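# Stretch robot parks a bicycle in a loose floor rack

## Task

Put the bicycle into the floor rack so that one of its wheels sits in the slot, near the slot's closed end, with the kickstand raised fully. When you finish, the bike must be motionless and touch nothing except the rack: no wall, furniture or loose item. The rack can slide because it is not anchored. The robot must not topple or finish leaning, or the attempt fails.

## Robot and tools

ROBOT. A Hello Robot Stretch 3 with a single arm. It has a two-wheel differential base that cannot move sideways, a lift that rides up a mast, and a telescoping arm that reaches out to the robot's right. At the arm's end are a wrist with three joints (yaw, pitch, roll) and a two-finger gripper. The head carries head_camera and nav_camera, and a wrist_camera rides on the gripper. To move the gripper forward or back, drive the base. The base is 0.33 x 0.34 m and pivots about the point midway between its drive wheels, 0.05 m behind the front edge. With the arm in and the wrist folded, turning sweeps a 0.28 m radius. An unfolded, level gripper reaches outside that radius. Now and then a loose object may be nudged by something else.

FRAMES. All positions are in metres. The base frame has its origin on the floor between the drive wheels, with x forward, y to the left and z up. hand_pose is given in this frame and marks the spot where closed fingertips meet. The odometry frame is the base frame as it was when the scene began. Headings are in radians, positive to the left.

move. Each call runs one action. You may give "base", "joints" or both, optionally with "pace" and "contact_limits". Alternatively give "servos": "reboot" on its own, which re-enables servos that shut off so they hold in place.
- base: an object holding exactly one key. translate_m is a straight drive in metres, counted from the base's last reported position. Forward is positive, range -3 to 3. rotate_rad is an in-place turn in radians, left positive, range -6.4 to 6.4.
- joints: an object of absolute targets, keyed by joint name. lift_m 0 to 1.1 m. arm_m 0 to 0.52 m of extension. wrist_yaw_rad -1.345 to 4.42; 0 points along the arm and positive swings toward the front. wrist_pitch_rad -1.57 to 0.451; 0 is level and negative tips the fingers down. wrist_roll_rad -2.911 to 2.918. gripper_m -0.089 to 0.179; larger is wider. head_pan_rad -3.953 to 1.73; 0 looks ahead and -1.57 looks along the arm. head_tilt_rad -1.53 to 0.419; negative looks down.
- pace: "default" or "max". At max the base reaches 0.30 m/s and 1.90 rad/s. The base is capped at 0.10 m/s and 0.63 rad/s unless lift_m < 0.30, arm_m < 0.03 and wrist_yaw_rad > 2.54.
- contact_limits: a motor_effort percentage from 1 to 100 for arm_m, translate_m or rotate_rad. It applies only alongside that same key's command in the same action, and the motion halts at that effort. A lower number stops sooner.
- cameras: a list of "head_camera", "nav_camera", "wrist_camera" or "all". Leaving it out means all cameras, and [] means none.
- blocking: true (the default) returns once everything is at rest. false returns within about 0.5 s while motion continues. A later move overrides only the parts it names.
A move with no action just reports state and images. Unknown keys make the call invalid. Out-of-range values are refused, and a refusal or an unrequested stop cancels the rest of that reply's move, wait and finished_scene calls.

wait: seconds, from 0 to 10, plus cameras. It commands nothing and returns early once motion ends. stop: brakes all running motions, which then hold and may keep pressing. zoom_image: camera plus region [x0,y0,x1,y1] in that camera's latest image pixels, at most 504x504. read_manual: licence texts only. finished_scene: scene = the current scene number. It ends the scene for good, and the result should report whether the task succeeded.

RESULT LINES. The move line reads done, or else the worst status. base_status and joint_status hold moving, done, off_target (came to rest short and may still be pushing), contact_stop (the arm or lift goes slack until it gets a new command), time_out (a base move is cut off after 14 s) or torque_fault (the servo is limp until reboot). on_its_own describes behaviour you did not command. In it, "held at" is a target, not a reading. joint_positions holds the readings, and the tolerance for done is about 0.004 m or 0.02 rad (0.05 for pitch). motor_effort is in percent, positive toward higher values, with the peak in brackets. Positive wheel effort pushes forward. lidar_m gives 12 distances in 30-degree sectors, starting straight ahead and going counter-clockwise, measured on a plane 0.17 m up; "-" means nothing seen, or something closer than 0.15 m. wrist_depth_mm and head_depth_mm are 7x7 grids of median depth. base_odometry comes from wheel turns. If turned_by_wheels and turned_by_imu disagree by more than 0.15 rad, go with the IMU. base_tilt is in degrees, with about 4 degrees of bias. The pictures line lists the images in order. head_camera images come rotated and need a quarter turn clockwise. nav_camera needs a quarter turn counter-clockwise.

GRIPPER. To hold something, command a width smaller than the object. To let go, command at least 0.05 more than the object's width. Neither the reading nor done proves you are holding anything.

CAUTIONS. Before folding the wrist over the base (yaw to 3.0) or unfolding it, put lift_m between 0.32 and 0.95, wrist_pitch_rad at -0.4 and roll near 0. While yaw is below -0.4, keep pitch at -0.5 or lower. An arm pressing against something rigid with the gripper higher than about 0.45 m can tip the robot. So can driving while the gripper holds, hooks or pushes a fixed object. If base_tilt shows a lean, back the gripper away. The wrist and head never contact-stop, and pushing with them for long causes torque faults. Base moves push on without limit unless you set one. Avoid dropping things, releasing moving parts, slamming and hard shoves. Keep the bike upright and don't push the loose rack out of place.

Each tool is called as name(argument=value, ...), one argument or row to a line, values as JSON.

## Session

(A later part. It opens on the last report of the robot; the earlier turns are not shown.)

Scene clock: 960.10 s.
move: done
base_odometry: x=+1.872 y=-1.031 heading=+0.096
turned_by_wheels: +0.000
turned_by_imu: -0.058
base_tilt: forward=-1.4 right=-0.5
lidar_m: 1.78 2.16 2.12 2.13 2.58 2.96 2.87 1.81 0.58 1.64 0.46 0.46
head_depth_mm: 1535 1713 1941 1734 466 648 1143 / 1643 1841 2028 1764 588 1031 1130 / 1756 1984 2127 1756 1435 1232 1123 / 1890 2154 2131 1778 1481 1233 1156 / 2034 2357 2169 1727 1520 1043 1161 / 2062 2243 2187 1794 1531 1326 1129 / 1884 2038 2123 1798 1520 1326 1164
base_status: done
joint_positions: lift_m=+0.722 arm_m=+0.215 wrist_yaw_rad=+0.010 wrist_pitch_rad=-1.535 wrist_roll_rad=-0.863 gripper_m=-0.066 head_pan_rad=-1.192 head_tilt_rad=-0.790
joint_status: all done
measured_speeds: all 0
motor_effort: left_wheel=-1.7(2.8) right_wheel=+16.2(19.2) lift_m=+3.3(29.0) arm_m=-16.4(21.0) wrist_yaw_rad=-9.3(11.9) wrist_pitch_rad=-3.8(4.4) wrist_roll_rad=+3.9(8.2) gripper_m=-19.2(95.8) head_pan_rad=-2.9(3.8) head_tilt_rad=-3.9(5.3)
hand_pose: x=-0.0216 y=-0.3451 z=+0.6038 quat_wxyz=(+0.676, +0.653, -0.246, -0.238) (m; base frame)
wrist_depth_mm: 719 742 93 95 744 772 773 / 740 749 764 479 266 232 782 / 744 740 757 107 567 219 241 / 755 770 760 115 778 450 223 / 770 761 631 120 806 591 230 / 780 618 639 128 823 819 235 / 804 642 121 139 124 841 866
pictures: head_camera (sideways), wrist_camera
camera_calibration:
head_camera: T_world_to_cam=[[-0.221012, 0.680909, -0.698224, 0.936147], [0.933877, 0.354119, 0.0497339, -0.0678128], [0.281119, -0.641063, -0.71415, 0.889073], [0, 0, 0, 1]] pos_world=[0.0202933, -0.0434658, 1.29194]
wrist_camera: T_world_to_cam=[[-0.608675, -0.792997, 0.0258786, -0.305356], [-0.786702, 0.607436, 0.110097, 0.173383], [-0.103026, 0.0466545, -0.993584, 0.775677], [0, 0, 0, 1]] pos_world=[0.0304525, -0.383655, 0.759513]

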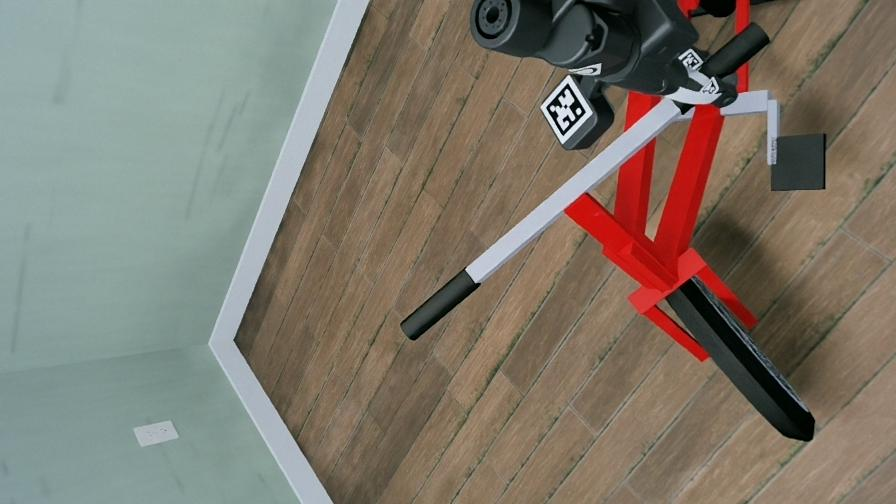

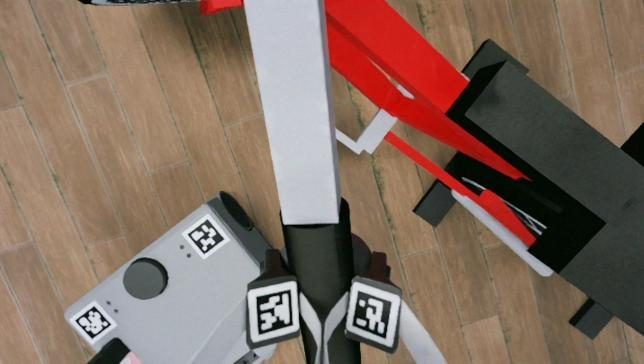

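move(
  base={"translate_m": 0.06},
  joints={"gripper_m": -0.075, "arm_m": 0.17, "wrist_roll_rad": -0.55},
  cameras=["head_camera", "wrist_camera"],
)

Scene clock: 973.37 s.
move: off_target
base_odometry: x=+1.932 y=-1.026 heading=+0.096
turned_by_wheels: +0.000
turned_by_imu: -0.094
base_tilt: forward=-1.4 right=-0.5
lidar_m: 1.73 1.99 2.11 2.11 2.42 3.00 3.00 1.92 0.59 0.33 0.43 0.45
head_depth_mm: 1489 1677 1905 1740 433 466 1130 / 1580 1786 1980 1751 1496 619 1115 / 1660 1888 2094 1761 1492 1034 1116 / 1779 2019 2142 1766 1475 926 1160 / 1900 2185 2161 1754 1513 981 1161 / 2016 2315 2171 1784 1516 1318 1125 / 1958 2132 2182 1810 1536 1329 1152
base_status: done
joint_positions: lift_m=+0.722 arm_m=+0.170 wrist_yaw_rad=+0.016 wrist_pitch_rad=-1.556 wrist_roll_rad=-0.581 gripper_m=-0.071 head_pan_rad=-1.192 head_tilt_rad=-0.790
joint_status: wrist_roll_rad off_target (ended at -0.581, target -0.550); gripper_m off_target (ended at -0.071, target -0.075); the others done
measured_speeds: all 0
on_its_own: lift_m is at rest, and its effort (+0.7) is outside its rest range (+3 to +55); wrist_yaw_rad is at rest, and its effort (-13.6) is outside its rest range (-9 to +9)
motor_effort: left_wheel=+0.1(5.5) right_wheel=+14.9(16.9) lift_m=+0.7(17.4) arm_m=-15.1(25.0) wrist_yaw_rad=-13.6(15.3) wrist_pitch_rad=+0.1(3.8) wrist_roll_rad=+9.8(12.0) gripper_m=-20.3(75.6) head_pan_rad=-3.2(4.1) head_tilt_rad=-4.6(5.0)
hand_pose: x=-0.0219 y=-0.2948 z=+0.6041 quat_wxyz=(+0.629, +0.620, -0.333, -0.329) (m; base frame)
wrist_depth_mm: 421 419 90 432 260 207 203 / 739 745 97 729 745 323 224 / 752 767 102 579 781 567 243 / 772 766 112 767 784 786 792 / 777 810 792 120 806 803 831 / 801 828 624 128 817 821 848 / 823 813 121 139 124 824 884
pictures: head_camera (sideways), wrist_camera
camera_calibration:
head_camera: T_world_to_cam=[[-0.221012, 0.680909, -0.698224, 0.936147], [0.933877, 0.354119, 0.0497339, -0.0678128], [0.281119, -0.641063, -0.71415, 0.889073], [0, 0, 0, 1]] pos_world=[0.0202933, -0.0434658, 1.29194]
wrist_camera: T_world_to_cam=[[-0.802067, -0.597193, 0.00698376, -0.200725], [-0.592234, 0.796808, 0.119815, 0.196812], [-0.0771174, 0.0919637, -0.992772, 0.787122], [0, 0, 0, 1]] pos_world=[0.016265, -0.34908, 0.759253]

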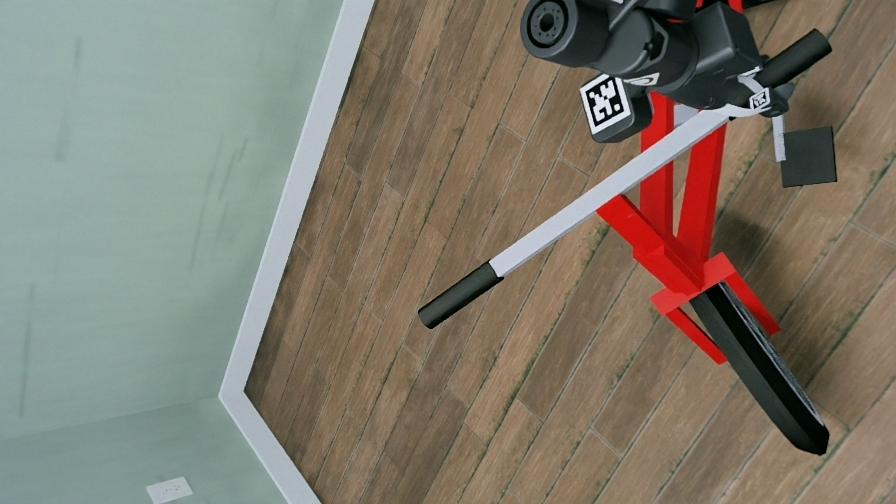

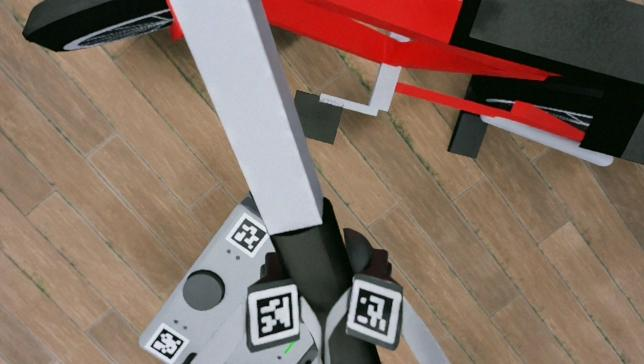

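move(
  base={"translate_m": 0.06},
  joints={"gripper_m": -0.079, "arm_m": 0.15, "wrist_roll_rad": -0.35},
  cameras=["head_camera", "wrist_camera"],
)

Scene clock: 979.97 s.
move: off_target
base_odometry: x=+1.992 y=-1.020 heading=+0.095
turned_by_wheels: +0.000
turned_by_imu: -0.116
base_tilt: forward=-1.4 right=-0.5
lidar_m: 1.69 1.83 2.12 2.10 2.27 3.07 3.04 2.09 0.61 0.32 0.41 0.43
head_depth_mm: 1459 1631 1863 1763 418 426 1111 / 1517 1722 1961 1747 1487 525 1094 / 1584 1812 2018 1771 1494 990 1120 / 1662 1898 2082 1792 1459 888 1155 / 1735 2023 2156 1773 1520 961 1149 / 1821 2123 2199 1786 1511 1318 1111 / 1946 2228 2202 1810 1524 1320 1156
base_status: done
joint_positions: lift_m=+0.722 arm_m=+0.150 wrist_yaw_rad=+0.064 wrist_pitch_rad=-1.556 wrist_roll_rad=-0.395 gripper_m=-0.075 head_pan_rad=-1.192 head_tilt_rad=-0.790
joint_status: wrist_roll_rad off_target (ended at -0.395, target -0.350); gripper_m off_target (ended at -0.075, target -0.079); the others done
measured_speeds: all 0
on_its_own: wrist_yaw_rad is held at +0.042, not at your +0.000, by its stall guard, which is not easing now; wrist_yaw_rad is at rest, and its effort (-18.9) is outside its rest range (-9 to +9)
motor_effort: left_wheel=+1.9(6.8) right_wheel=+12.7(15.6) lift_m=+12.9(13.1) arm_m=-10.7(22.1) wrist_yaw_rad=-18.9(23.4) wrist_pitch_rad=+0.1(0.4) wrist_roll_rad=+14.8(15.8) gripper_m=-21.9(75.1) head_pan_rad=-3.1(3.9) head_tilt_rad=-4.4(5.2)
hand_pose: x=-0.0229 y=-0.2747 z=+0.6041 quat_wxyz=(+0.605, +0.596, -0.376, -0.370) (m; base frame)
wrist_depth_mm: 717 88 393 475 749 420 228 / 439 95 737 731 766 764 763 / 759 751 102 761 755 773 806 / 785 775 109 777 788 790 812 / 752 794 805 123 793 799 813 / 798 832 654 127 829 809 832 / 821 815 121 139 125 841 846
pictures: head_camera (sideways), wrist_camera
camera_calibration:
head_camera: T_world_to_cam=[[-0.221012, 0.68091, -0.698222, 0.936146], [0.933877, 0.354119, 0.0497339, -0.0678128], [0.281118, -0.641062, -0.714151, 0.889074], [0, 0, 0, 1]] pos_world=[0.0202933, -0.0434658, 1.29194]
wrist_camera: T_world_to_cam=[[-0.87654, -0.481305, 0.00473678, -0.158067], [-0.477427, 0.870643, 0.118504, 0.203981], [-0.0611608, 0.101612, -0.992942, 0.788301], [0, 0, 0, 1]] pos_world=[0.00704691, -0.333774, 0.759313]

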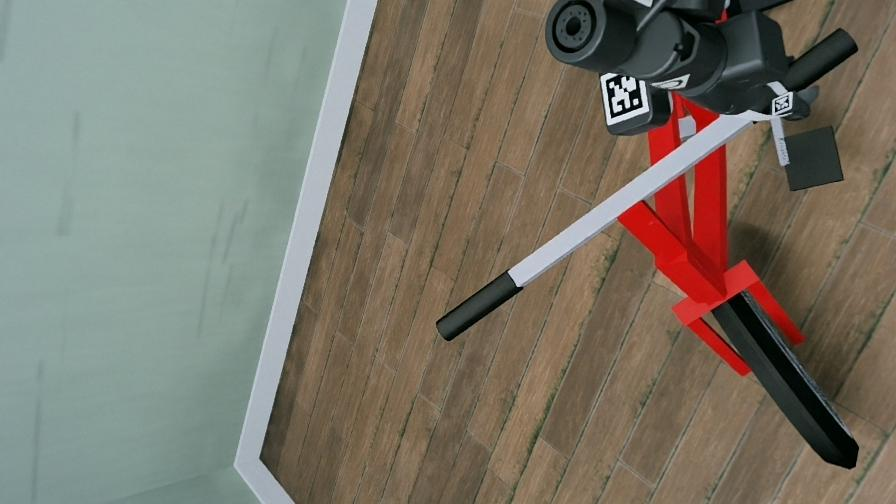

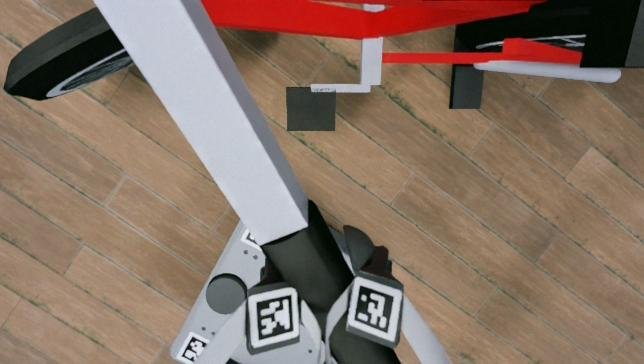

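move(
  base={"rotate_rad": 0.25},
  joints={"gripper_m": -0.082, "arm_m": 0.145, "wrist_roll_rad": 0.0, "wrist_yaw_rad": 0.0},
  cameras=["head_camera", "wrist_camera"],
)

Scene clock: 984.93 s.
move: off_target
base_odometry: x=+1.992 y=-1.020 heading=+0.345
turned_by_wheels: +0.250
turned_by_imu: +0.095
base_tilt: forward=-1.4 right=-0.5
lidar_m: 1.71 1.94 2.10 2.10 2.38 3.01 3.00 1.95 0.59 0.32 0.42 0.45
head_depth_mm: 1479 1664 1893 1748 418 425 1110 / 1565 1765 1987 1747 1502 536 1100 / 1656 1867 2064 1770 1496 1006 1127 / 1744 2003 2135 1777 1477 909 1156 / 1858 2146 2152 1778 1509 997 1162 / 1994 2297 2171 1798 1527 1318 1131 / 1985 2144 2197 1804 1535 1331 1148
base_status: done
joint_positions: lift_m=+0.722 arm_m=+0.145 wrist_yaw_rad=+0.083 wrist_pitch_rad=-1.556 wrist_roll_rad=-0.068 gripper_m=-0.078 head_pan_rad=-1.192 head_tilt_rad=-0.791
joint_status: wrist_yaw_rad off_target (ended at +0.083, target +0.000); wrist_roll_rad off_target (ended at -0.068, target +0.000); gripper_m off_target (ended at -0.078, target -0.082); the others done
measured_speeds: all 0
on_its_own: wrist_yaw_rad is held at +0.054, not at your +0.000, by its stall guard, which is still easing
motor_effort: left_wheel=-1.6(6.7) right_wheel=+8.8(14.7) lift_m=+3.6(16.8) arm_m=-0.1(22.4) wrist_yaw_rad=-24.5(33.8) wrist_pitch_rad=+0.0(0.4) wrist_roll_rad=+22.1(27.1) gripper_m=-22.8(72.5) head_pan_rad=-3.0(4.1) head_tilt_rad=-3.8(4.8)
hand_pose: x=-0.0233 y=-0.2696 z=+0.6041 quat_wxyz=(+0.540, +0.533, -0.464, -0.458) (m; base frame)
wrist_depth_mm: - 220 396 491 727 736 762 / - 94 734 757 747 760 775 / 432 97 750 775 768 772 787 / 761 105 109 794 792 774 832 / 776 784 116 144 814 787 807 / 810 845 126 127 811 813 846 / 812 826 122 140 124 863 864
pictures: head_camera (sideways), wrist_camera
camera_calibration:
head_camera: T_world_to_cam=[[-0.221245, 0.681573, -0.697502, 0.935208], [0.93391, 0.354035, 0.0497175, -0.0677916], [0.280826, -0.640404, -0.714856, 0.889993], [0, 0, 0, 1]] pos_world=[0.0202879, -0.0434571, 1.2919]
wrist_camera: T_world_to_cam=[[-0.981228, -0.192853, 0.000365321, -0.0780267], [-0.191479, 0.974458, 0.117336, 0.234675], [-0.0229847, 0.115064, -0.993092, 0.792351], [0, 0, 0, 1]] pos_world=[-0.0134147, -0.334899, 0.759371]

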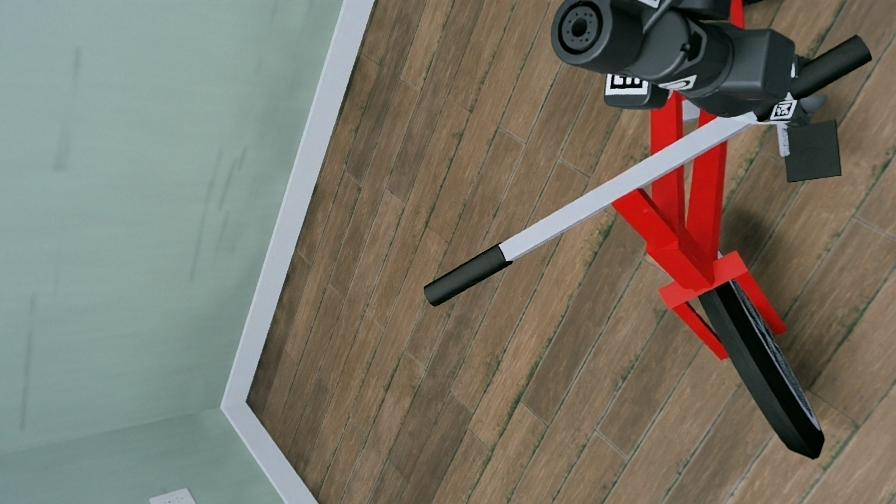

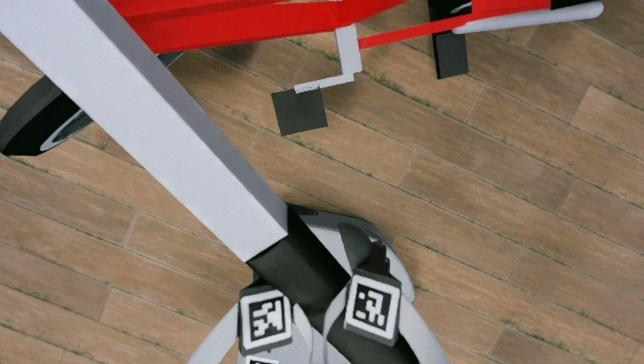

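move(
  joints={"gripper_m": 0.04},
  cameras=[],
)

move(
  joints={"gripper_m": 0.15},
  cameras=[],
)

move(
  joints={"lift_m": 0.86},
  cameras=[],
)

move(
  base={"rotate_rad": 0.5},
  joints={"arm_m": 0.0, "wrist_pitch_rad": 0.0, "wrist_yaw_rad": 1.57, "gripper_m": 0.11},
  cameras=["head_camera", "nav_camera"],
)

Scene clock: 996.10 s.
move: done
base_odometry: x=+1.992 y=-1.020 heading=+0.345
turned_by_wheels: +0.000
turned_by_imu: +0.001
base_tilt: forward=-1.3 right=-0.4
lidar_m: 1.71 1.94 2.10 2.10 2.38 3.02 3.01 1.95 0.61 0.61 0.47 0.47
head_depth_mm: 1491 1666 1911 1734 420 425 1132 / 1565 1771 1986 1762 1494 540 1116 / 1648 1871 2045 1772 832 1256 1119 / 1762 2013 2147 1688 1506 981 1161 / 1858 2141 2157 1778 1506 989 1163 / 1976 2289 2180 1777 1521 1324 1127 / 2000 2165 2178 1796 1536 1317 1154
base_status: not commanded
joint_positions: lift_m=+0.722 arm_m=+0.145 wrist_yaw_rad=+0.185 wrist_pitch_rad=-1.556 wrist_roll_rad=-0.002 gripper_m=+0.040 head_pan_rad=-1.192 head_tilt_rad=-0.791
joint_status: all done
measured_speeds: all 0
on_its_own: wrist_yaw_rad is held at +0.183, not at your +0.000, by its stall guard, which is not easing now; wrist_roll_rad moved +0.066 to your old target +0.000
motor_effort: left_wheel=-1.5(2.4) right_wheel=+2.8(7.9) lift_m=+21.4(21.8) arm_m=+1.9(9.4) wrist_yaw_rad=-0.6(18.5) wrist_pitch_rad=+0.0(8.3) wrist_roll_rad=+0.3(16.7) gripper_m=-0.6(76.6) head_pan_rad=-2.8(4.1) head_tilt_rad=-3.6(4.5)
hand_pose: x=-0.0254 y=-0.2701 z=+0.6041 quat_wxyz=(+0.548, +0.541, -0.455, -0.448) (m; base frame)
wrist_depth_mm: 395 354 90 497 741 739 765 / 406 746 94 100 769 786 747 / 741 775 763 103 761 775 771 / 780 775 782 107 793 805 818 / 792 792 795 119 794 809 790 / 792 806 128 651 129 821 830 / 827 108 125 668 126 828 863
pictures: none
No camera images: "cameras" was empty.

Scene clock: 997.73 s.
move: done
base_odometry: x=+1.992 y=-1.020 heading=+0.345
turned_by_wheels: +0.000
turned_by_imu: +0.000
base_tilt: forward=-1.3 right=-0.5
lidar_m: 1.71 1.94 2.10 2.10 2.38 3.01 3.00 1.95 0.61 0.61 0.42 0.38
head_depth_mm: 1489 1667 1883 1735 419 425 1125 / 1559 1766 1974 1760 1500 535 1128 / 1656 1891 2053 1760 1432 1256 1119 / 1744 1998 2148 1769 1471 1243 1163 / 1882 2148 2142 1714 1512 1024 1138 / 1992 2329 2160 1787 1515 1322 1126 / 1979 2154 2188 1797 1520 1325 1172
base_status: not commanded
joint_positions: lift_m=+0.722 arm_m=+0.145 wrist_yaw_rad=+0.185 wrist_pitch_rad=-1.556 wrist_roll_rad=-0.002 gripper_m=+0.150 head_pan_rad=-1.192 head_tilt_rad=-0.791
joint_status: all done
measured_speeds: all 0
on_its_own: wrist_yaw_rad is held at +0.183, not at your +0.000, by its stall guard, which is not easing now
motor_effort: left_wheel=-1.6(2.2) right_wheel=+2.8(3.0) lift_m=+22.6(22.8) arm_m=-4.6(4.6) wrist_yaw_rad=-1.1(2.9) wrist_pitch_rad=+0.2(0.3) wrist_roll_rad=+0.3(0.7) gripper_m=+0.0(81.3) head_pan_rad=-3.3(4.0) head_tilt_rad=-4.2(4.5)
hand_pose: x=-0.0253 y=-0.2701 z=+0.6041 quat_wxyz=(+0.548, +0.541, -0.455, -0.448) (m; base frame)
wrist_depth_mm: 742 383 729 750 744 132 751 / 743 507 737 751 761 785 775 / 742 744 767 766 781 794 793 / 776 781 784 796 795 802 798 / 808 783 775 649 793 804 818 / 802 825 813 644 711 140 836 / 111 824 811 666 843 117 841
pictures: none
No camera images: "cameras" was empty.

Scene clock: 999.83 s.
move: done
base_odometry: x=+1.992 y=-1.020 heading=+0.345
turned_by_wheels: +0.000
turned_by_imu: +0.000
base_tilt: forward=-1.3 right=-0.4
lidar_m: 1.71 1.94 2.11 2.10 2.39 3.00 3.01 1.95 0.61 0.61 0.43 0.38
head_depth_mm: 1490 1660 1895 1661 357 392 1144 / 1564 1766 1987 1755 1456 1103 1138 / 1651 1880 2077 1738 845 1233 1133 / 1745 1997 2144 1768 1468 1234 1160 / 1853 2162 2151 1758 1521 1022 1137 / 1972 2302 2165 1779 1514 1317 1127 / 1971 2164 2163 1789 1521 1331 1165
base_status: not commanded
joint_positions: lift_m=+0.860 arm_m=+0.145 wrist_yaw_rad=+0.185 wrist_pitch_rad=-1.556 wrist_roll_rad=-0.002 gripper_m=+0.150 head_pan_rad=-1.192 head_tilt_rad=-0.791
joint_status: all done
measured_speeds: all 0
on_its_own: wrist_yaw_rad is held at +0.183, not at your +0.000, by its stall guard, which is not easing now
motor_effort: left_wheel=-1.3(2.2) right_wheel=+2.7(3.0) lift_m=+34.2(39.3) arm_m=-10.8(11.0) wrist_yaw_rad=-1.2(2.8) wrist_pitch_rad=+0.0(0.3) wrist_roll_rad=+0.6(0.7) gripper_m=+0.2(1.1) head_pan_rad=-3.8(3.9) head_tilt_rad=-3.4(4.7)
hand_pose: x=-0.0253 y=-0.2701 z=+0.7421 quat_wxyz=(+0.548, +0.541, -0.455, -0.447) (m; base frame)
wrist_depth_mm: 861 471 503 247 587 686 874 / 884 884 860 865 271 883 920 / 912 893 881 909 893 910 936 / 951 932 921 933 923 941 916 / 941 957 941 808 991 941 964 / 983 918 981 790 979 141 985 / 111 985 984 793 987 117 -
pictures: none
No camera images: "cameras" was empty.

Scene clock: 1002.17 s.
move: done
base_odometry: x=+1.992 y=-1.020 heading=+0.845
turned_by_wheels: +0.500
turned_by_imu: +0.491
base_tilt: forward=-1.3 right=-0.5
lidar_m: 1.91 2.11 2.10 2.35 3.03 3.00 1.99 0.61 0.60 0.43 0.38 1.71
head_depth_mm: 1993 2222 2115 1743 1462 - - / 1988 2283 2120 1729 1495 912 1107 / 1873 2136 2147 1760 1497 1006 1120 / 1769 2013 2147 1781 1541 - 1115 / 1661 1889 2079 1770 1515 304 1122 / 1580 1766 2008 1789 1483 1326 1168 / 1507 1681 1891 1802 1460 1323 1173
base_status: done
joint_positions: lift_m=+0.860 arm_m=+0.000 wrist_yaw_rad=+1.568 wrist_pitch_rad=-0.024 wrist_roll_rad=-0.002 gripper_m=+0.110 head_pan_rad=-1.192 head_tilt_rad=-0.791
joint_status: all done
measured_speeds: all 0
motor_effort: left_wheel=-4.1(8.8) right_wheel=+4.6(8.3) lift_m=+31.7(34.2) arm_m=-14.8(22.2) wrist_yaw_rad=+1.1(4.7) wrist_pitch_rad=+4.4(5.4) wrist_roll_rad=+0.1(0.8) gripper_m=-0.2(80.2) head_pan_rad=-2.7(3.8) head_tilt_rad=-3.7(4.6)
hand_pose: x=+0.2342 y=-0.1456 z=+0.9684 quat_wxyz=(+0.507, +0.505, -0.494, +0.494) (m; base frame)
wrist_depth_mm: - - - - - - - / - - - - - - - / - - - - - - - / - - - - - - - / - - - - - - - / - 121 - - 145 - - / 101 - - - - 118 -
pictures: head_camera (sideways), nav_camera (sideways)
camera_calibration:
head_camera: T_world_to_cam=[[-0.221245, 0.681573, -0.697502, 0.935208], [0.93391, 0.354035, 0.0497175, -0.0677916], [0.280826, -0.640404, -0.714856, 0.889993], [0, 0, 0, 1]] pos_world=[0.0202879, -0.0434571, 1.2919]
nav_camera: T_world_to_cam=[[0.268042, -0.662602, 0.699365, -0.868027], [-0.912489, -0.407485, -0.0363405, 0.105428], [0.30906, -0.628422, -0.71384, 0.883187], [0, 0, 0, 1]] pos_world=[0.0559118, 0.0228177, 1.24135]

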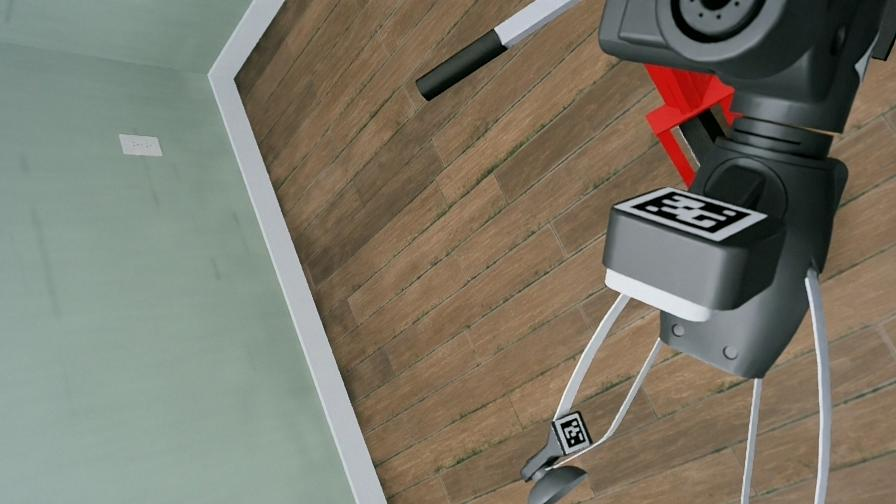

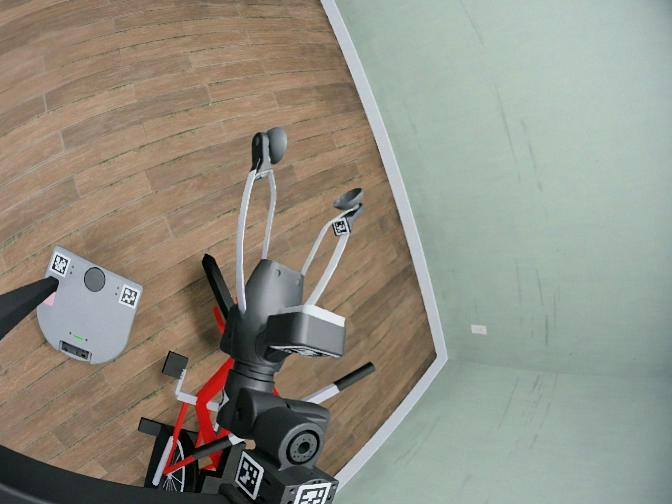

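move(
  base={"rotate_rad": -0.06},
  joints={"wrist_roll_rad": 0.5},
  cameras=[],
)

move(
  base={"translate_m": -0.6},
  cameras=[],
)

move(
  base={"rotate_rad": 0.145},
  joints={"wrist_yaw_rad": 0.0, "head_pan_rad": -1.0, "head_tilt_rad": -0.7},
  cameras=["head_camera", "nav_camera"],
)

Scene clock: 1013.00 s.
move: done
base_odometry: x=+1.992 y=-1.020 heading=+0.785
turned_by_wheels: -0.060
turned_by_imu: -0.059
base_tilt: forward=-1.3 right=-0.5
lidar_m: 1.86 2.13 2.10 2.28 3.02 3.00 2.07 0.64 0.61 0.43 0.38 1.71
head_depth_mm: 1928 2086 2097 1738 1433 - - / 2069 2321 2094 1712 1488 889 1108 / 1967 2251 2139 1762 1502 286 292 / 1815 2079 2128 1778 1570 290 301 / 1718 1931 2079 1775 1505 302 1137 / 1623 1821 2028 1788 1514 1296 1144 / 1537 1715 1931 1806 1459 1318 1151
base_status: done
joint_positions: lift_m=+0.860 arm_m=+0.000 wrist_yaw_rad=+1.568 wrist_pitch_rad=-0.024 wrist_roll_rad=+0.496 gripper_m=+0.110 head_pan_rad=-1.192 head_tilt_rad=-0.791
joint_status: all done
measured_speeds: all 0
motor_effort: left_wheel=+4.2(6.1) right_wheel=-4.9(5.2) lift_m=+27.7(29.5) arm_m=-14.6(15.8) wrist_yaw_rad=+1.8(2.9) wrist_pitch_rad=+4.4(4.7) wrist_roll_rad=+1.1(2.3) gripper_m=+0.2(0.8) head_pan_rad=-3.3(3.7) head_tilt_rad=-3.9(4.6)
hand_pose: x=+0.2342 y=-0.1457 z=+0.9684 quat_wxyz=(+0.370, +0.611, -0.604, +0.354) (m; base frame)
wrist_depth_mm: - - - - - - - / - - - - - - - / - - - - - - - / - - - - - - - / - - - - - - - / - 121 - - 147 - - / 101 - - - - 118 -
pictures: none
No camera images: "cameras" was empty.

Scene clock: 1020.10 s.
move: done
base_odometry: x=+1.567 y=-1.444 heading=+0.785
turned_by_wheels: +0.000
turned_by_imu: -0.002
base_tilt: forward=-1.3 right=-0.4
lidar_m: 2.37 2.50 2.46 2.68 2.59 2.55 1.62 1.29 0.46 0.45 0.46 0.80
head_depth_mm: 1473 1634 1811 1734 1480 - - / 1655 1831 1988 1748 1493 957 1111 / 1863 2134 2121 1754 1491 287 292 / 2131 2448 2141 1767 1563 290 301 / 2197 2454 2179 1768 885 303 1141 / 2095 2346 2160 1795 936 1248 1152 / 1964 2184 2169 1804 786 1323 1152
base_status: done
joint_positions: lift_m=+0.860 arm_m=+0.000 wrist_yaw_rad=+1.568 wrist_pitch_rad=-0.024 wrist_roll_rad=+0.496 gripper_m=+0.110 head_pan_rad=-1.192 head_tilt_rad=-0.791
joint_status: not commanded
measured_speeds: all 0
motor_effort: left_wheel=+1.0(5.5) right_wheel=-3.9(7.8) lift_m=+21.4(28.5) arm_m=-11.2(15.4) wrist_yaw_rad=+1.4(3.4) wrist_pitch_rad=+4.5(4.8) wrist_roll_rad=+1.2(1.5) gripper_m=+0.1(1.4) head_pan_rad=-2.8(4.1) head_tilt_rad=-4.6(4.6)
hand_pose: x=+0.2342 y=-0.1457 z=+0.9684 quat_wxyz=(+0.370, +0.611, -0.604, +0.354) (m; base frame)
wrist_depth_mm: - - - - - - - / - - - - - - - / - - - - - - - / - - - - - - - / - - - - - - - / - 122 - - 147 - - / 101 - - - - 118 573
pictures: none
No camera images: "cameras" was empty.

Scene clock: 1021.87 s.
move: done
base_odometry: x=+1.567 y=-1.444 heading=+0.930
turned_by_wheels: +0.145
turned_by_imu: +0.142
base_tilt: forward=-1.3 right=-0.4
lidar_m: 2.56 2.47 2.47 2.89 2.55 2.49 1.47 1.28 0.45 0.45 0.50 0.80
head_depth_mm: 2112 2303 2318 1888 1580 1352 893 / 2089 2351 2405 1958 1592 813 983 / 2016 2278 2468 1916 1600 912 1167 / 1978 2224 2389 1946 1599 1119 1191 / 1933 2160 2352 1896 1080 1353 1190 / 1898 2099 2318 1970 1613 1350 1195 / 1855 2052 2271 1982 1622 1363 1199
base_status: done
joint_positions: lift_m=+0.860 arm_m=+0.000 wrist_yaw_rad=+0.002 wrist_pitch_rad=-0.024 wrist_roll_rad=+0.497 gripper_m=+0.110 head_pan_rad=-1.008 head_tilt_rad=-0.705
joint_status: all done
measured_speeds: all 0
motor_effort: left_wheel=-4.0(7.0) right_wheel=+4.5(6.7) lift_m=+19.6(21.7) arm_m=-10.5(12.1) wrist_yaw_rad=-1.3(4.2) wrist_pitch_rad=+4.3(4.7) wrist_roll_rad=+1.1(1.3) gripper_m=+0.1(1.2) head_pan_rad=+4.3(4.7) head_tilt_rad=+2.0(3.5)
hand_pose: x=-0.0208 y=-0.4006 z=+0.9684 quat_wxyz=(+0.512, +0.007, -0.859, -0.010) (m; base frame)
wrist_depth_mm: - - - - - - 767 / - - - - - - - / - - - - - - - / - - - - - - - / - - - - - - - / - 121 - - 148 - - / 101 - - - - 118 -
pictures: head_camera (sideways), nav_camera (sideways)
camera_calibration:
head_camera: T_world_to_cam=[[-0.30863, 0.576395, -0.756648, 1.01282], [0.851073, 0.522572, 0.0509363, -0.0688787], [0.424762, -0.628242, -0.651835, 0.807146], [0, 0, 0, 1]] pos_world=[0.0283642, -0.0407104, 1.29599]
nav_camera: T_world_to_cam=[[0.351083, -0.549049, 0.758476, -0.945572], [-0.820967, -0.570043, -0.0326366, 0.100052], [0.450283, -0.611226, -0.650883, 0.800439], [0, 0, 0, 1]] pos_world=[0.053689, 0.0271175, 1.24145]

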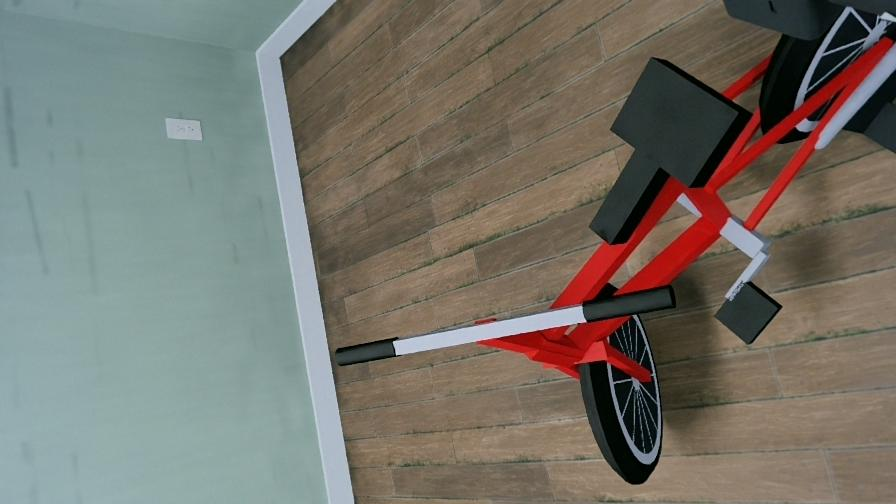

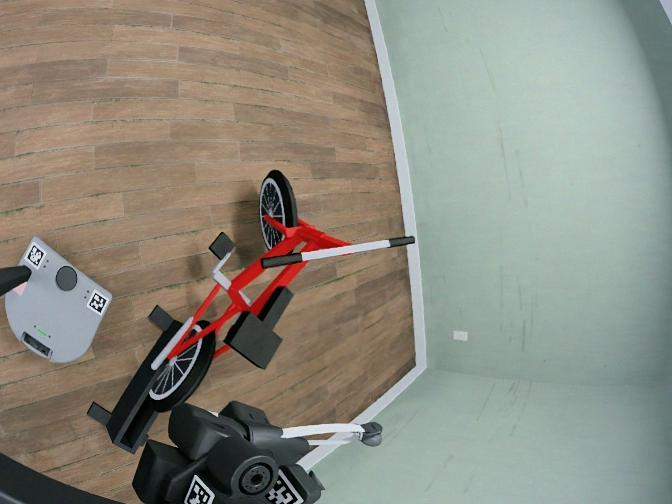

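move(
  base={"rotate_rad": -0.075},
  joints={"lift_m": 0.275, "wrist_yaw_rad": 0.8},
  cameras=[],
)

move(
  base={"translate_m": 0.21},
  cameras=[],
)

move(
  joints={"wrist_yaw_rad": 0.0, "head_pan_rad": -1.3, "head_tilt_rad": -0.9},
  cameras=["head_camera", "wrist_camera"],
)

Scene clock: 1036.53 s.
move: done
base_odometry: x=+1.567 y=-1.444 heading=+0.855
turned_by_wheels: -0.075
turned_by_imu: -0.073
base_tilt: forward=-1.3 right=-0.4
lidar_m: 2.44 2.47 2.46 2.77 2.57 2.56 1.54 1.28 0.46 0.45 0.48 0.80
head_depth_mm: 1973 2106 2248 1902 1581 1352 894 / 2164 2404 2403 1911 1591 966 959 / 2089 2344 2426 1926 1601 818 1143 / 2004 2253 2442 1940 1600 1117 1171 / 1969 2190 2390 1946 1274 1312 1190 / 1908 2129 2312 1895 1143 1349 1206 / 1846 2020 2268 1970 1633 1331 1200
base_status: done
joint_positions: lift_m=+0.275 arm_m=+0.000 wrist_yaw_rad=+0.798 wrist_pitch_rad=-0.023 wrist_roll_rad=+0.497 gripper_m=+0.110 head_pan_rad=-1.008 head_tilt_rad=-0.705
joint_status: all done
measured_speeds: all 0
motor_effort: left_wheel=+3.6(6.2) right_wheel=-4.8(6.2) lift_m=+18.8(23.7) arm_m=-7.4(10.2) wrist_yaw_rad=+1.2(3.9) wrist_pitch_rad=+4.1(4.5) wrist_roll_rad=+0.8(1.3) gripper_m=+0.5(1.0) head_pan_rad=+4.0(4.7) head_tilt_rad=+2.9(2.9)
hand_pose: x=+0.1615 y=-0.3235 z=+0.3837 quat_wxyz=(+0.476, +0.339, -0.789, +0.189) (m; base frame)
wrist_depth_mm: - - 331 273 - - - / - - - 299 - - - / - - 476 306 - - - / - - - - - 288 184 / - - 549 492 356 220 194 / - 122 681 467 149 204 194 / 101 124 465 421 351 116 226
pictures: none
No camera images: "cameras" was empty.

Scene clock: 1039.77 s.
move: done
base_odometry: x=+1.705 y=-1.286 heading=+0.855
turned_by_wheels: +0.000
turned_by_imu: +0.001
base_tilt: forward=-1.4 right=-0.5
lidar_m: 2.28 2.33 2.32 2.62 2.72 2.71 1.70 1.42 0.47 0.47 0.64 0.67
head_depth_mm: 2071 2262 2317 1907 1578 812 1005 / 2011 2256 2421 1911 1600 937 1150 / 1928 2188 2355 1913 1588 1008 1145 / 1874 2107 2303 1833 1040 1298 1152 / 1826 2048 2267 1940 1622 1292 1199 / 1773 1978 2208 1964 1625 1300 1196 / 1713 1916 2125 1979 1621 1387 1208
base_status: done
joint_positions: lift_m=+0.275 arm_m=+0.000 wrist_yaw_rad=+0.798 wrist_pitch_rad=-0.023 wrist_roll_rad=+0.497 gripper_m=+0.110 head_pan_rad=-1.008 head_tilt_rad=-0.705
joint_status: not commanded
measured_speeds: all 0
motor_effort: left_wheel=+2.8(9.2) right_wheel=+0.1(3.7) lift_m=+18.7(19.6) arm_m=-6.9(8.7) wrist_yaw_rad=+2.1(3.2) wrist_pitch_rad=+4.1(4.5) wrist_roll_rad=+0.8(1.3) gripper_m=+0.2(1.1) head_pan_rad=+4.4(4.5) head_tilt_rad=+1.8(2.8)
hand_pose: x=+0.1616 y=-0.3235 z=+0.3837 quat_wxyz=(+0.476, +0.339, -0.789, +0.189) (m; base frame)
wrist_depth_mm: - - 365 296 232 - 171 / - - - - - - 179 / - - - - - - 187 / - - - 396 - - 198 / - - 471 466 342 819 216 / - 121 487 495 506 287 239 / 101 - 523 545 575 117 257
pictures: none
No camera images: "cameras" was empty.

Scene clock: 1041.13 s.
move: done
base_odometry: x=+1.705 y=-1.286 heading=+0.855
turned_by_wheels: +0.000
turned_by_imu: +0.000
base_tilt: forward=-1.3 right=-0.5
lidar_m: 2.28 2.33 2.33 2.61 2.72 2.71 1.70 1.42 0.47 0.47 0.64 0.68
head_depth_mm: 1651 1834 1869 1597 1375 1032 1121 / 1851 2061 1881 1606 819 1088 744 / 2055 2232 1884 1600 904 1238 785 / 2266 2261 1901 1608 913 1230 1127 / 2131 2282 1906 1617 1355 1226 1135 / 2025 2176 1904 1557 1140 1264 1138 / 1907 2114 1881 1640 1255 1275 1152
base_status: not commanded
joint_positions: lift_m=+0.275 arm_m=+0.000 wrist_yaw_rad=+0.002 wrist_pitch_rad=-0.023 wrist_roll_rad=+0.497 gripper_m=+0.110 head_pan_rad=-1.292 head_tilt_rad=-0.888
joint_status: all done
measured_speeds: all 0
motor_effort: left_wheel=+3.5(3.5) right_wheel=+0.2(0.3) lift_m=+19.1(19.9) arm_m=-6.5(8.0) wrist_yaw_rad=-2.5(4.6) wrist_pitch_rad=+4.2(4.4) wrist_roll_rad=+0.8(1.3) gripper_m=+0.7(0.9) head_pan_rad=-3.3(6.2) head_tilt_rad=-5.4(6.2)
hand_pose: x=-0.0208 y=-0.4006 z=+0.3837 quat_wxyz=(+0.512, +0.007, -0.859, -0.010) (m; base frame)
wrist_depth_mm: - 145 192 - - - - / 194 197 - - - - - / 228 - - - - - 202 / 227 217 219 - - 215 201 / - - 184 188 274 213 209 / - 121 237 - 186 215 219 / 101 - 247 413 251 119 203
pictures: head_camera (sideways), wrist_camera
camera_calibration:
head_camera: T_world_to_cam=[[-0.170099, 0.761862, -0.625006, 0.840431], [0.965772, 0.254929, 0.0479097, -0.0656262], [0.195833, -0.595464, -0.779148, 0.974118], [0, 0, 0, 1]] pos_world=[0.0155722, -0.0435101, 1.2874]
wrist_camera: T_world_to_cam=[[-0.899193, 0.0062266, -0.437508, 0.148687], [0.433233, 0.152827, -0.888231, 0.458337], [0.0613323, -0.988233, -0.140118, -0.178912], [0, 0, 0, 1]] pos_world=[-0.0538955, -0.247779, 0.447091]

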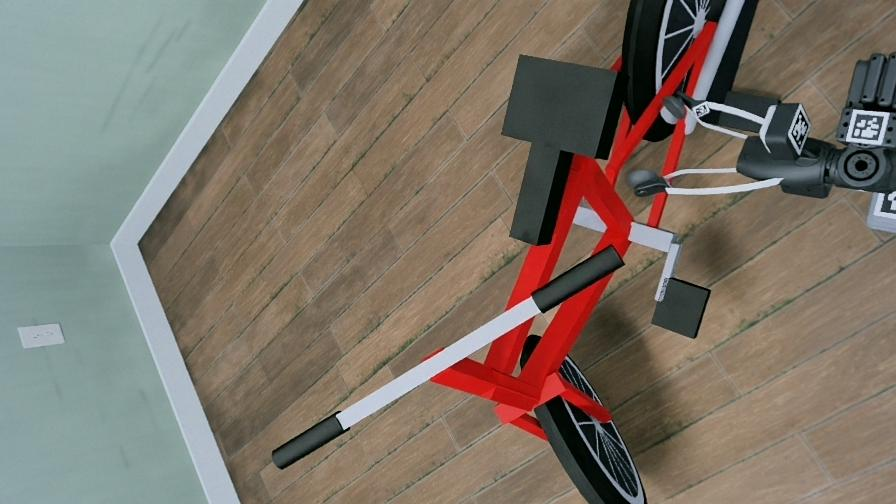

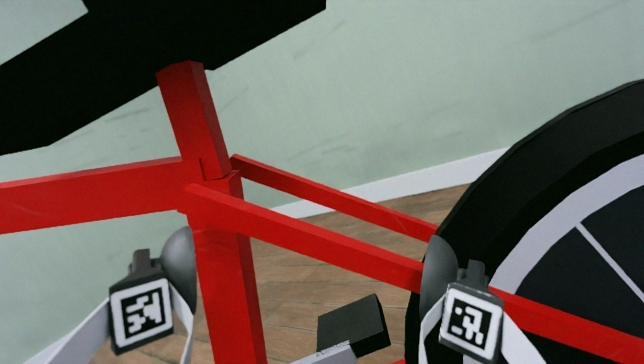

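move(
  base={"translate_m": 0.055},
  joints={"arm_m": 0.06},
  cameras=["wrist_camera", "nav_camera"],
)

Scene clock: 1056.47 s.
move: done
base_odometry: x=+1.741 y=-1.244 heading=+0.856
turned_by_wheels: +0.000
turned_by_imu: +0.001
base_tilt: forward=-1.4 right=-0.5
lidar_m: 2.23 2.30 2.29 2.58 2.76 2.75 1.74 1.46 0.49 0.49 0.61 0.60
head_depth_mm: 1681 1884 1851 1605 968 1058 1108 / 1890 2088 1867 1609 923 1083 703 / 2113 2233 1859 1613 1109 1198 967 / 2258 2259 1890 1589 1359 1220 1132 / 2120 2256 1894 986 1343 1266 1135 / 1970 2166 1832 1631 1129 1273 1135 / 1873 2105 1936 1647 1438 1251 1148
base_status: done
joint_positions: lift_m=+0.275 arm_m=+0.060 wrist_yaw_rad=-0.002 wrist_pitch_rad=-0.022 wrist_roll_rad=+0.496 gripper_m=+0.110 head_pan_rad=-1.292 head_tilt_rad=-0.889
joint_status: all done
measured_speeds: all 0
motor_effort: left_wheel=+2.0(8.6) right_wheel=+0.9(11.3) lift_m=+21.8(22.4) arm_m=+14.4(30.9) wrist_yaw_rad=+2.0(41.2) wrist_pitch_rad=+4.1(8.3) wrist_roll_rad=+1.2(6.0) gripper_m=-0.2(4.7) head_pan_rad=-3.2(4.2) head_tilt_rad=-4.3(5.6)
hand_pose: x=-0.0220 y=-0.4606 z=+0.3838 quat_wxyz=(+0.512, +0.005, -0.859, -0.010) (m; base frame)
wrist_depth_mm: 190 186 190 - - - - / 193 204 216 - - - - / - - 197 - - - 192 / 208 206 201 198 250 - 192 / - - - - 992 160 182 / - 121 - 238 147 202 159 / 101 - 974 216 337 118 193
pictures: nav_camera (sideways), wrist_camera
camera_calibration:
nav_camera: T_world_to_cam=[[0.218516, -0.748445, 0.626164, -0.772341], [-0.949598, -0.310881, -0.0402047, 0.11068], [0.224754, -0.585819, -0.778654, 0.967987], [0, 0, 0, 1]] pos_world=[0.0563124, 0.0234191, 1.24179]
wrist_camera: T_world_to_cam=[[-0.89944, 0.0101454, -0.436926, 0.149622], [0.43335, 0.150409, -0.888586, 0.467139], [0.0567023, -0.988572, -0.13968, -0.238585], [0, 0, 0, 1]] pos_world=[-0.0543299, -0.307638, 0.447141]

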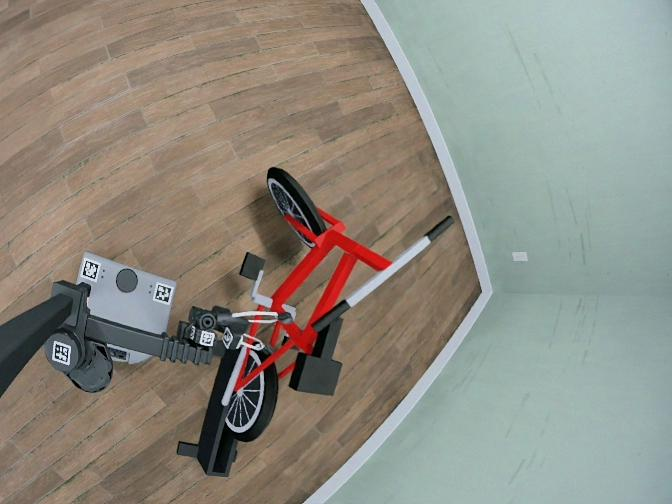

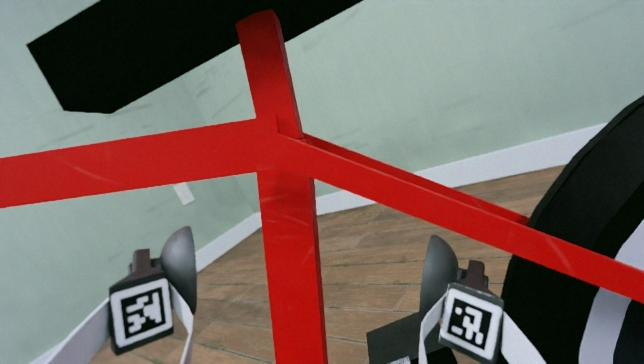

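move(
  base={"translate_m": 0.012},
  joints={"arm_m": 0.14},
  cameras=["wrist_camera"],
)

Scene clock: 1061.63 s.
move: done
base_odometry: x=+1.749 y=-1.235 heading=+0.856
turned_by_wheels: +0.000
turned_by_imu: +0.000
base_tilt: forward=-1.3 right=-0.5
lidar_m: 2.22 2.29 2.28 2.57 2.76 2.76 1.76 0.66 0.49 0.49 0.60 0.59
head_depth_mm: 1689 1881 1869 1606 846 1058 1103 / 1892 2083 1869 1604 932 801 779 / 2110 2216 1874 1616 1113 1102 1126 / 2260 2273 1885 1552 1372 1227 1132 / 2095 2249 1911 1538 1345 1263 1137 / 1956 2188 1862 1644 1171 1270 1136 / 1844 2105 1921 1643 1426 1246 1141
base_status: done
joint_positions: lift_m=+0.275 arm_m=+0.140 wrist_yaw_rad=-0.001 wrist_pitch_rad=-0.022 wrist_roll_rad=+0.496 gripper_m=+0.110 head_pan_rad=-1.292 head_tilt_rad=-0.889
joint_status: all done
measured_speeds: all 0
motor_effort: left_wheel=+1.5(8.1) right_wheel=-0.2(3.9) lift_m=+31.9(34.6) arm_m=+15.9(21.2) wrist_yaw_rad=+0.5(3.0) wrist_pitch_rad=+4.3(4.4) wrist_roll_rad=+0.8(1.3) gripper_m=-0.7(1.0) head_pan_rad=-3.1(4.4) head_tilt_rad=-4.6(5.5)
hand_pose: x=-0.0218 y=-0.5406 z=+0.3838 quat_wxyz=(+0.512, +0.005, -0.859, -0.010) (m; base frame)
wrist_depth_mm: 121 140 116 - - - - / - - 117 - - - - / - 120 117 119 - - - / 125 123 120 81 80 - 885 / - - - 122 81 79 668 / - 122 - 124 147 599 80 / 101 - 984 128 627 119 501
pictures: wrist_camera
camera_calibration:
wrist_camera: T_world_to_cam=[[-0.899315, 0.00951003, -0.437198, 0.150373], [0.433512, 0.150714, -0.888455, 0.479232], [0.0574427, -0.988532, -0.139662, -0.317622], [0, 0, 0, 1]] pos_world=[-0.0542748, -0.387637, 0.447159]

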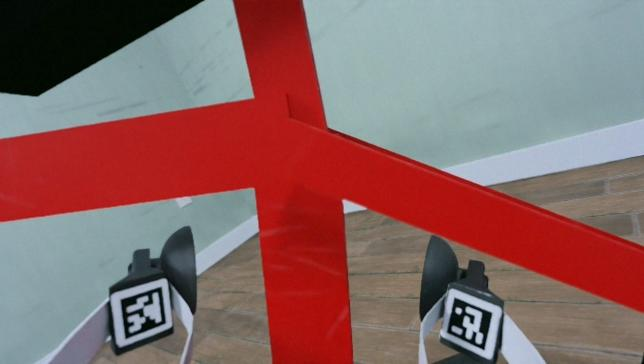

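move(
  joints={"gripper_m": -0.06, "arm_m": 0.145},
  cameras=[],
)

move(
  base={"translate_m": -0.1},
  joints={"gripper_m": -0.077, "lift_m": 0.283},
  cameras=["wrist_camera", "head_camera", "nav_camera"],
)

zoom_image(
  camera="nav_camera",
  region=[170, 250, 400, 504],
)

Scene clock: 1070.27 s.
move: done
base_odometry: x=+1.749 y=-1.235 heading=+0.856
turned_by_wheels: +0.000
turned_by_imu: +0.000
base_tilt: forward=-1.4 right=-0.5
lidar_m: 2.22 2.29 2.28 2.56 2.77 2.76 1.75 1.47 0.49 0.49 0.61 0.59
head_depth_mm: 1688 1918 1867 1603 845 1061 1108 / 1872 2079 1883 1603 938 801 778 / 2121 2235 1882 1612 1115 1102 1132 / 2243 2301 1897 1539 1360 1219 1132 / 2088 2249 1919 1530 1348 1266 1134 / 1958 2161 1832 1643 1169 1260 1140 / 1850 2100 1923 1637 1429 1251 1147
base_status: not commanded
joint_positions: lift_m=+0.275 arm_m=+0.145 wrist_yaw_rad=-0.003 wrist_pitch_rad=-0.022 wrist_roll_rad=+0.488 gripper_m=-0.058 head_pan_rad=-1.292 head_tilt_rad=-0.889
joint_status: all done
measured_speeds: all 0
motor_effort: left_wheel=+1.4(2.7) right_wheel=-0.2(0.3) lift_m=+25.0(28.2) arm_m=+16.2(18.1) wrist_yaw_rad=+2.6(3.1) wrist_pitch_rad=+4.1(4.4) wrist_roll_rad=+3.4(3.9) gripper_m=-34.5(98.7) head_pan_rad=-3.0(3.9) head_tilt_rad=-4.8(5.8)
hand_pose: x=-0.0223 y=-0.5456 z=+0.3838 quat_wxyz=(+0.516, +0.005, -0.857, -0.011) (m; base frame)
wrist_depth_mm: 121 140 115 - - - - / - - - - - - - / - 120 117 118 - - - / 124 122 119 80 167 - 891 / - - - 121 80 79 682 / - - 124 122 693 651 78 / - - 123 126 125 563 499
pictures: none
No camera images: "cameras" was empty.

Scene clock: 1072.50 s.
move: off_target
base_odometry: x=+1.684 y=-1.311 heading=+0.856
turned_by_wheels: +0.001
turned_by_imu: +0.001
base_tilt: forward=-1.3 right=-0.4
lidar_m: 2.31 2.35 2.35 2.64 2.69 2.68 1.68 0.60 0.50 0.50 0.70 0.70
head_depth_mm: 1618 1809 1859 1599 993 1036 1104 / 1803 2016 1877 1612 923 792 948 / 2017 2203 1887 1609 1129 1201 1129 / 2278 2290 1895 1104 1363 1255 1129 / 2199 2263 1896 1075 1397 1257 1134 / 2039 2218 1881 1633 1348 1264 1140 / 1910 2140 1888 1646 1391 1277 1142
base_status: done
joint_positions: lift_m=+0.283 arm_m=+0.145 wrist_yaw_rad=+0.108 wrist_pitch_rad=-0.035 wrist_roll_rad=+0.484 gripper_m=-0.070 head_pan_rad=-1.292 head_tilt_rad=-0.889
joint_status: gripper_m off_target (ended at -0.070, target -0.077); the others done
measured_speeds: all 0
on_its_own: wrist_yaw_rad is held at +0.094, not at your +0.000, by its stall guard, which is not easing now; gripper_m is held at -0.071, not at your -0.077, by its stall guard, which is not easing now; wrist_yaw_rad is at rest, and its effort (-12.0) is outside its rest range (-9 to +9)
motor_effort: left_wheel=+7.3(21.1) right_wheel=-13.8(42.4) lift_m=+32.6(40.4) arm_m=-16.9(16.9) wrist_yaw_rad=-12.0(76.9) wrist_pitch_rad=+6.4(11.2) wrist_roll_rad=+5.0(6.0) gripper_m=-20.8(97.9) head_pan_rad=-3.5(3.9) head_tilt_rad=-4.3(5.7)
hand_pose: x=+0.0061 y=-0.5438 z=+0.3885 quat_wxyz=(+0.517, +0.056, -0.854, +0.013) (m; base frame)
wrist_depth_mm: 124 134 114 - - - 789 / 148 - 120 - - - - / - 164 125 124 - - - / 157 146 129 122 167 988 880 / - - 140 86 - 786 155 / - - 128 130 - 87 551 / - - 123 149 122 80 81
pictures: head_camera (sideways), nav_camera (sideways), wrist_camera
camera_calibration:
head_camera: T_world_to_cam=[[-0.169943, 0.762612, -0.624133, 0.839293], [0.965904, 0.254435, 0.0478861, -0.0655963], [0.19532, -0.594715, -0.779849, 0.975033], [0, 0, 0, 1]] pos_world=[0.0155478, -0.0434988, 1.28735]
nav_camera: T_world_to_cam=[[0.21845, -0.748584, 0.62602, -0.772153], [-0.949641, -0.31075, -0.0402116, 0.11069], [0.224638, -0.58571, -0.778769, 0.968138], [0, 0, 0, 1]] pos_world=[0.0563124, 0.0234232, 1.24179]
wrist_camera: T_world_to_cam=[[-0.90094, -0.0843513, -0.425666, 0.122075], [0.401939, 0.207517, -0.891842, 0.504212], [0.163561, -0.974588, -0.153057, -0.309585], [0, 0, 0, 1]] pos_world=[-0.0420437, -0.396053, 0.454257]

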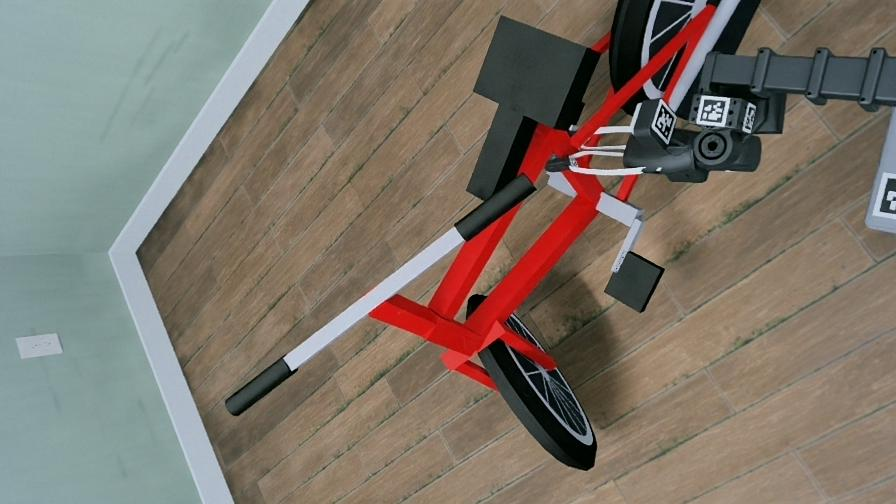

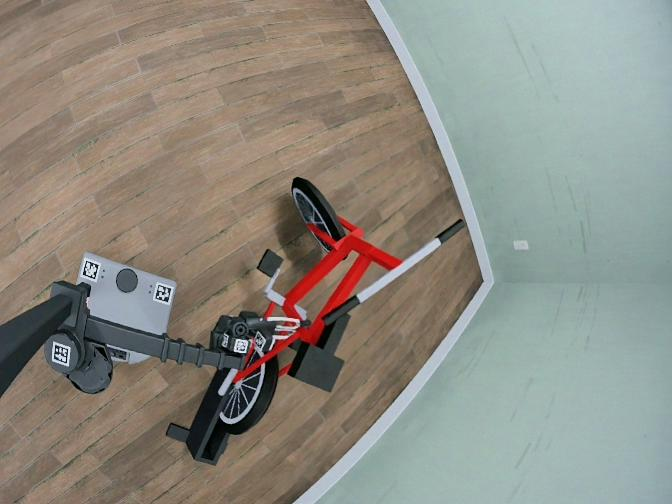

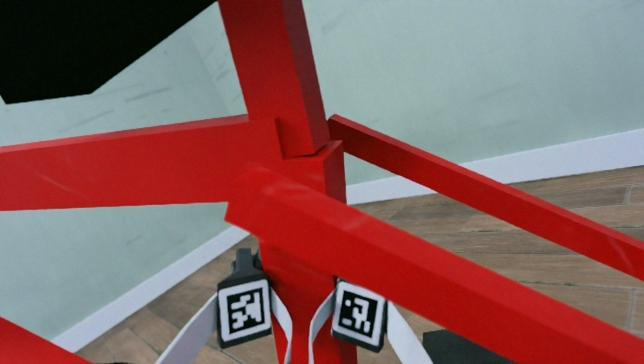

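Scaled by 1.984 from the camera's 672x504 image, which has a finer 792x594 frame.

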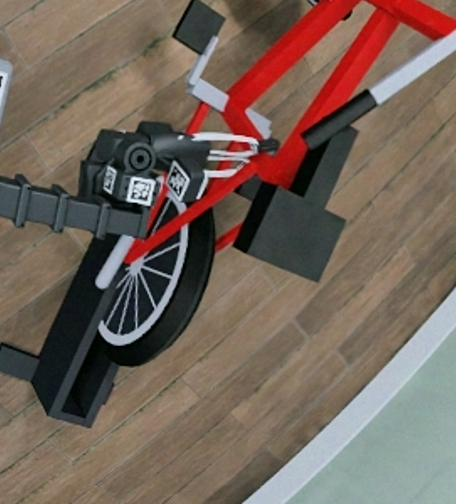

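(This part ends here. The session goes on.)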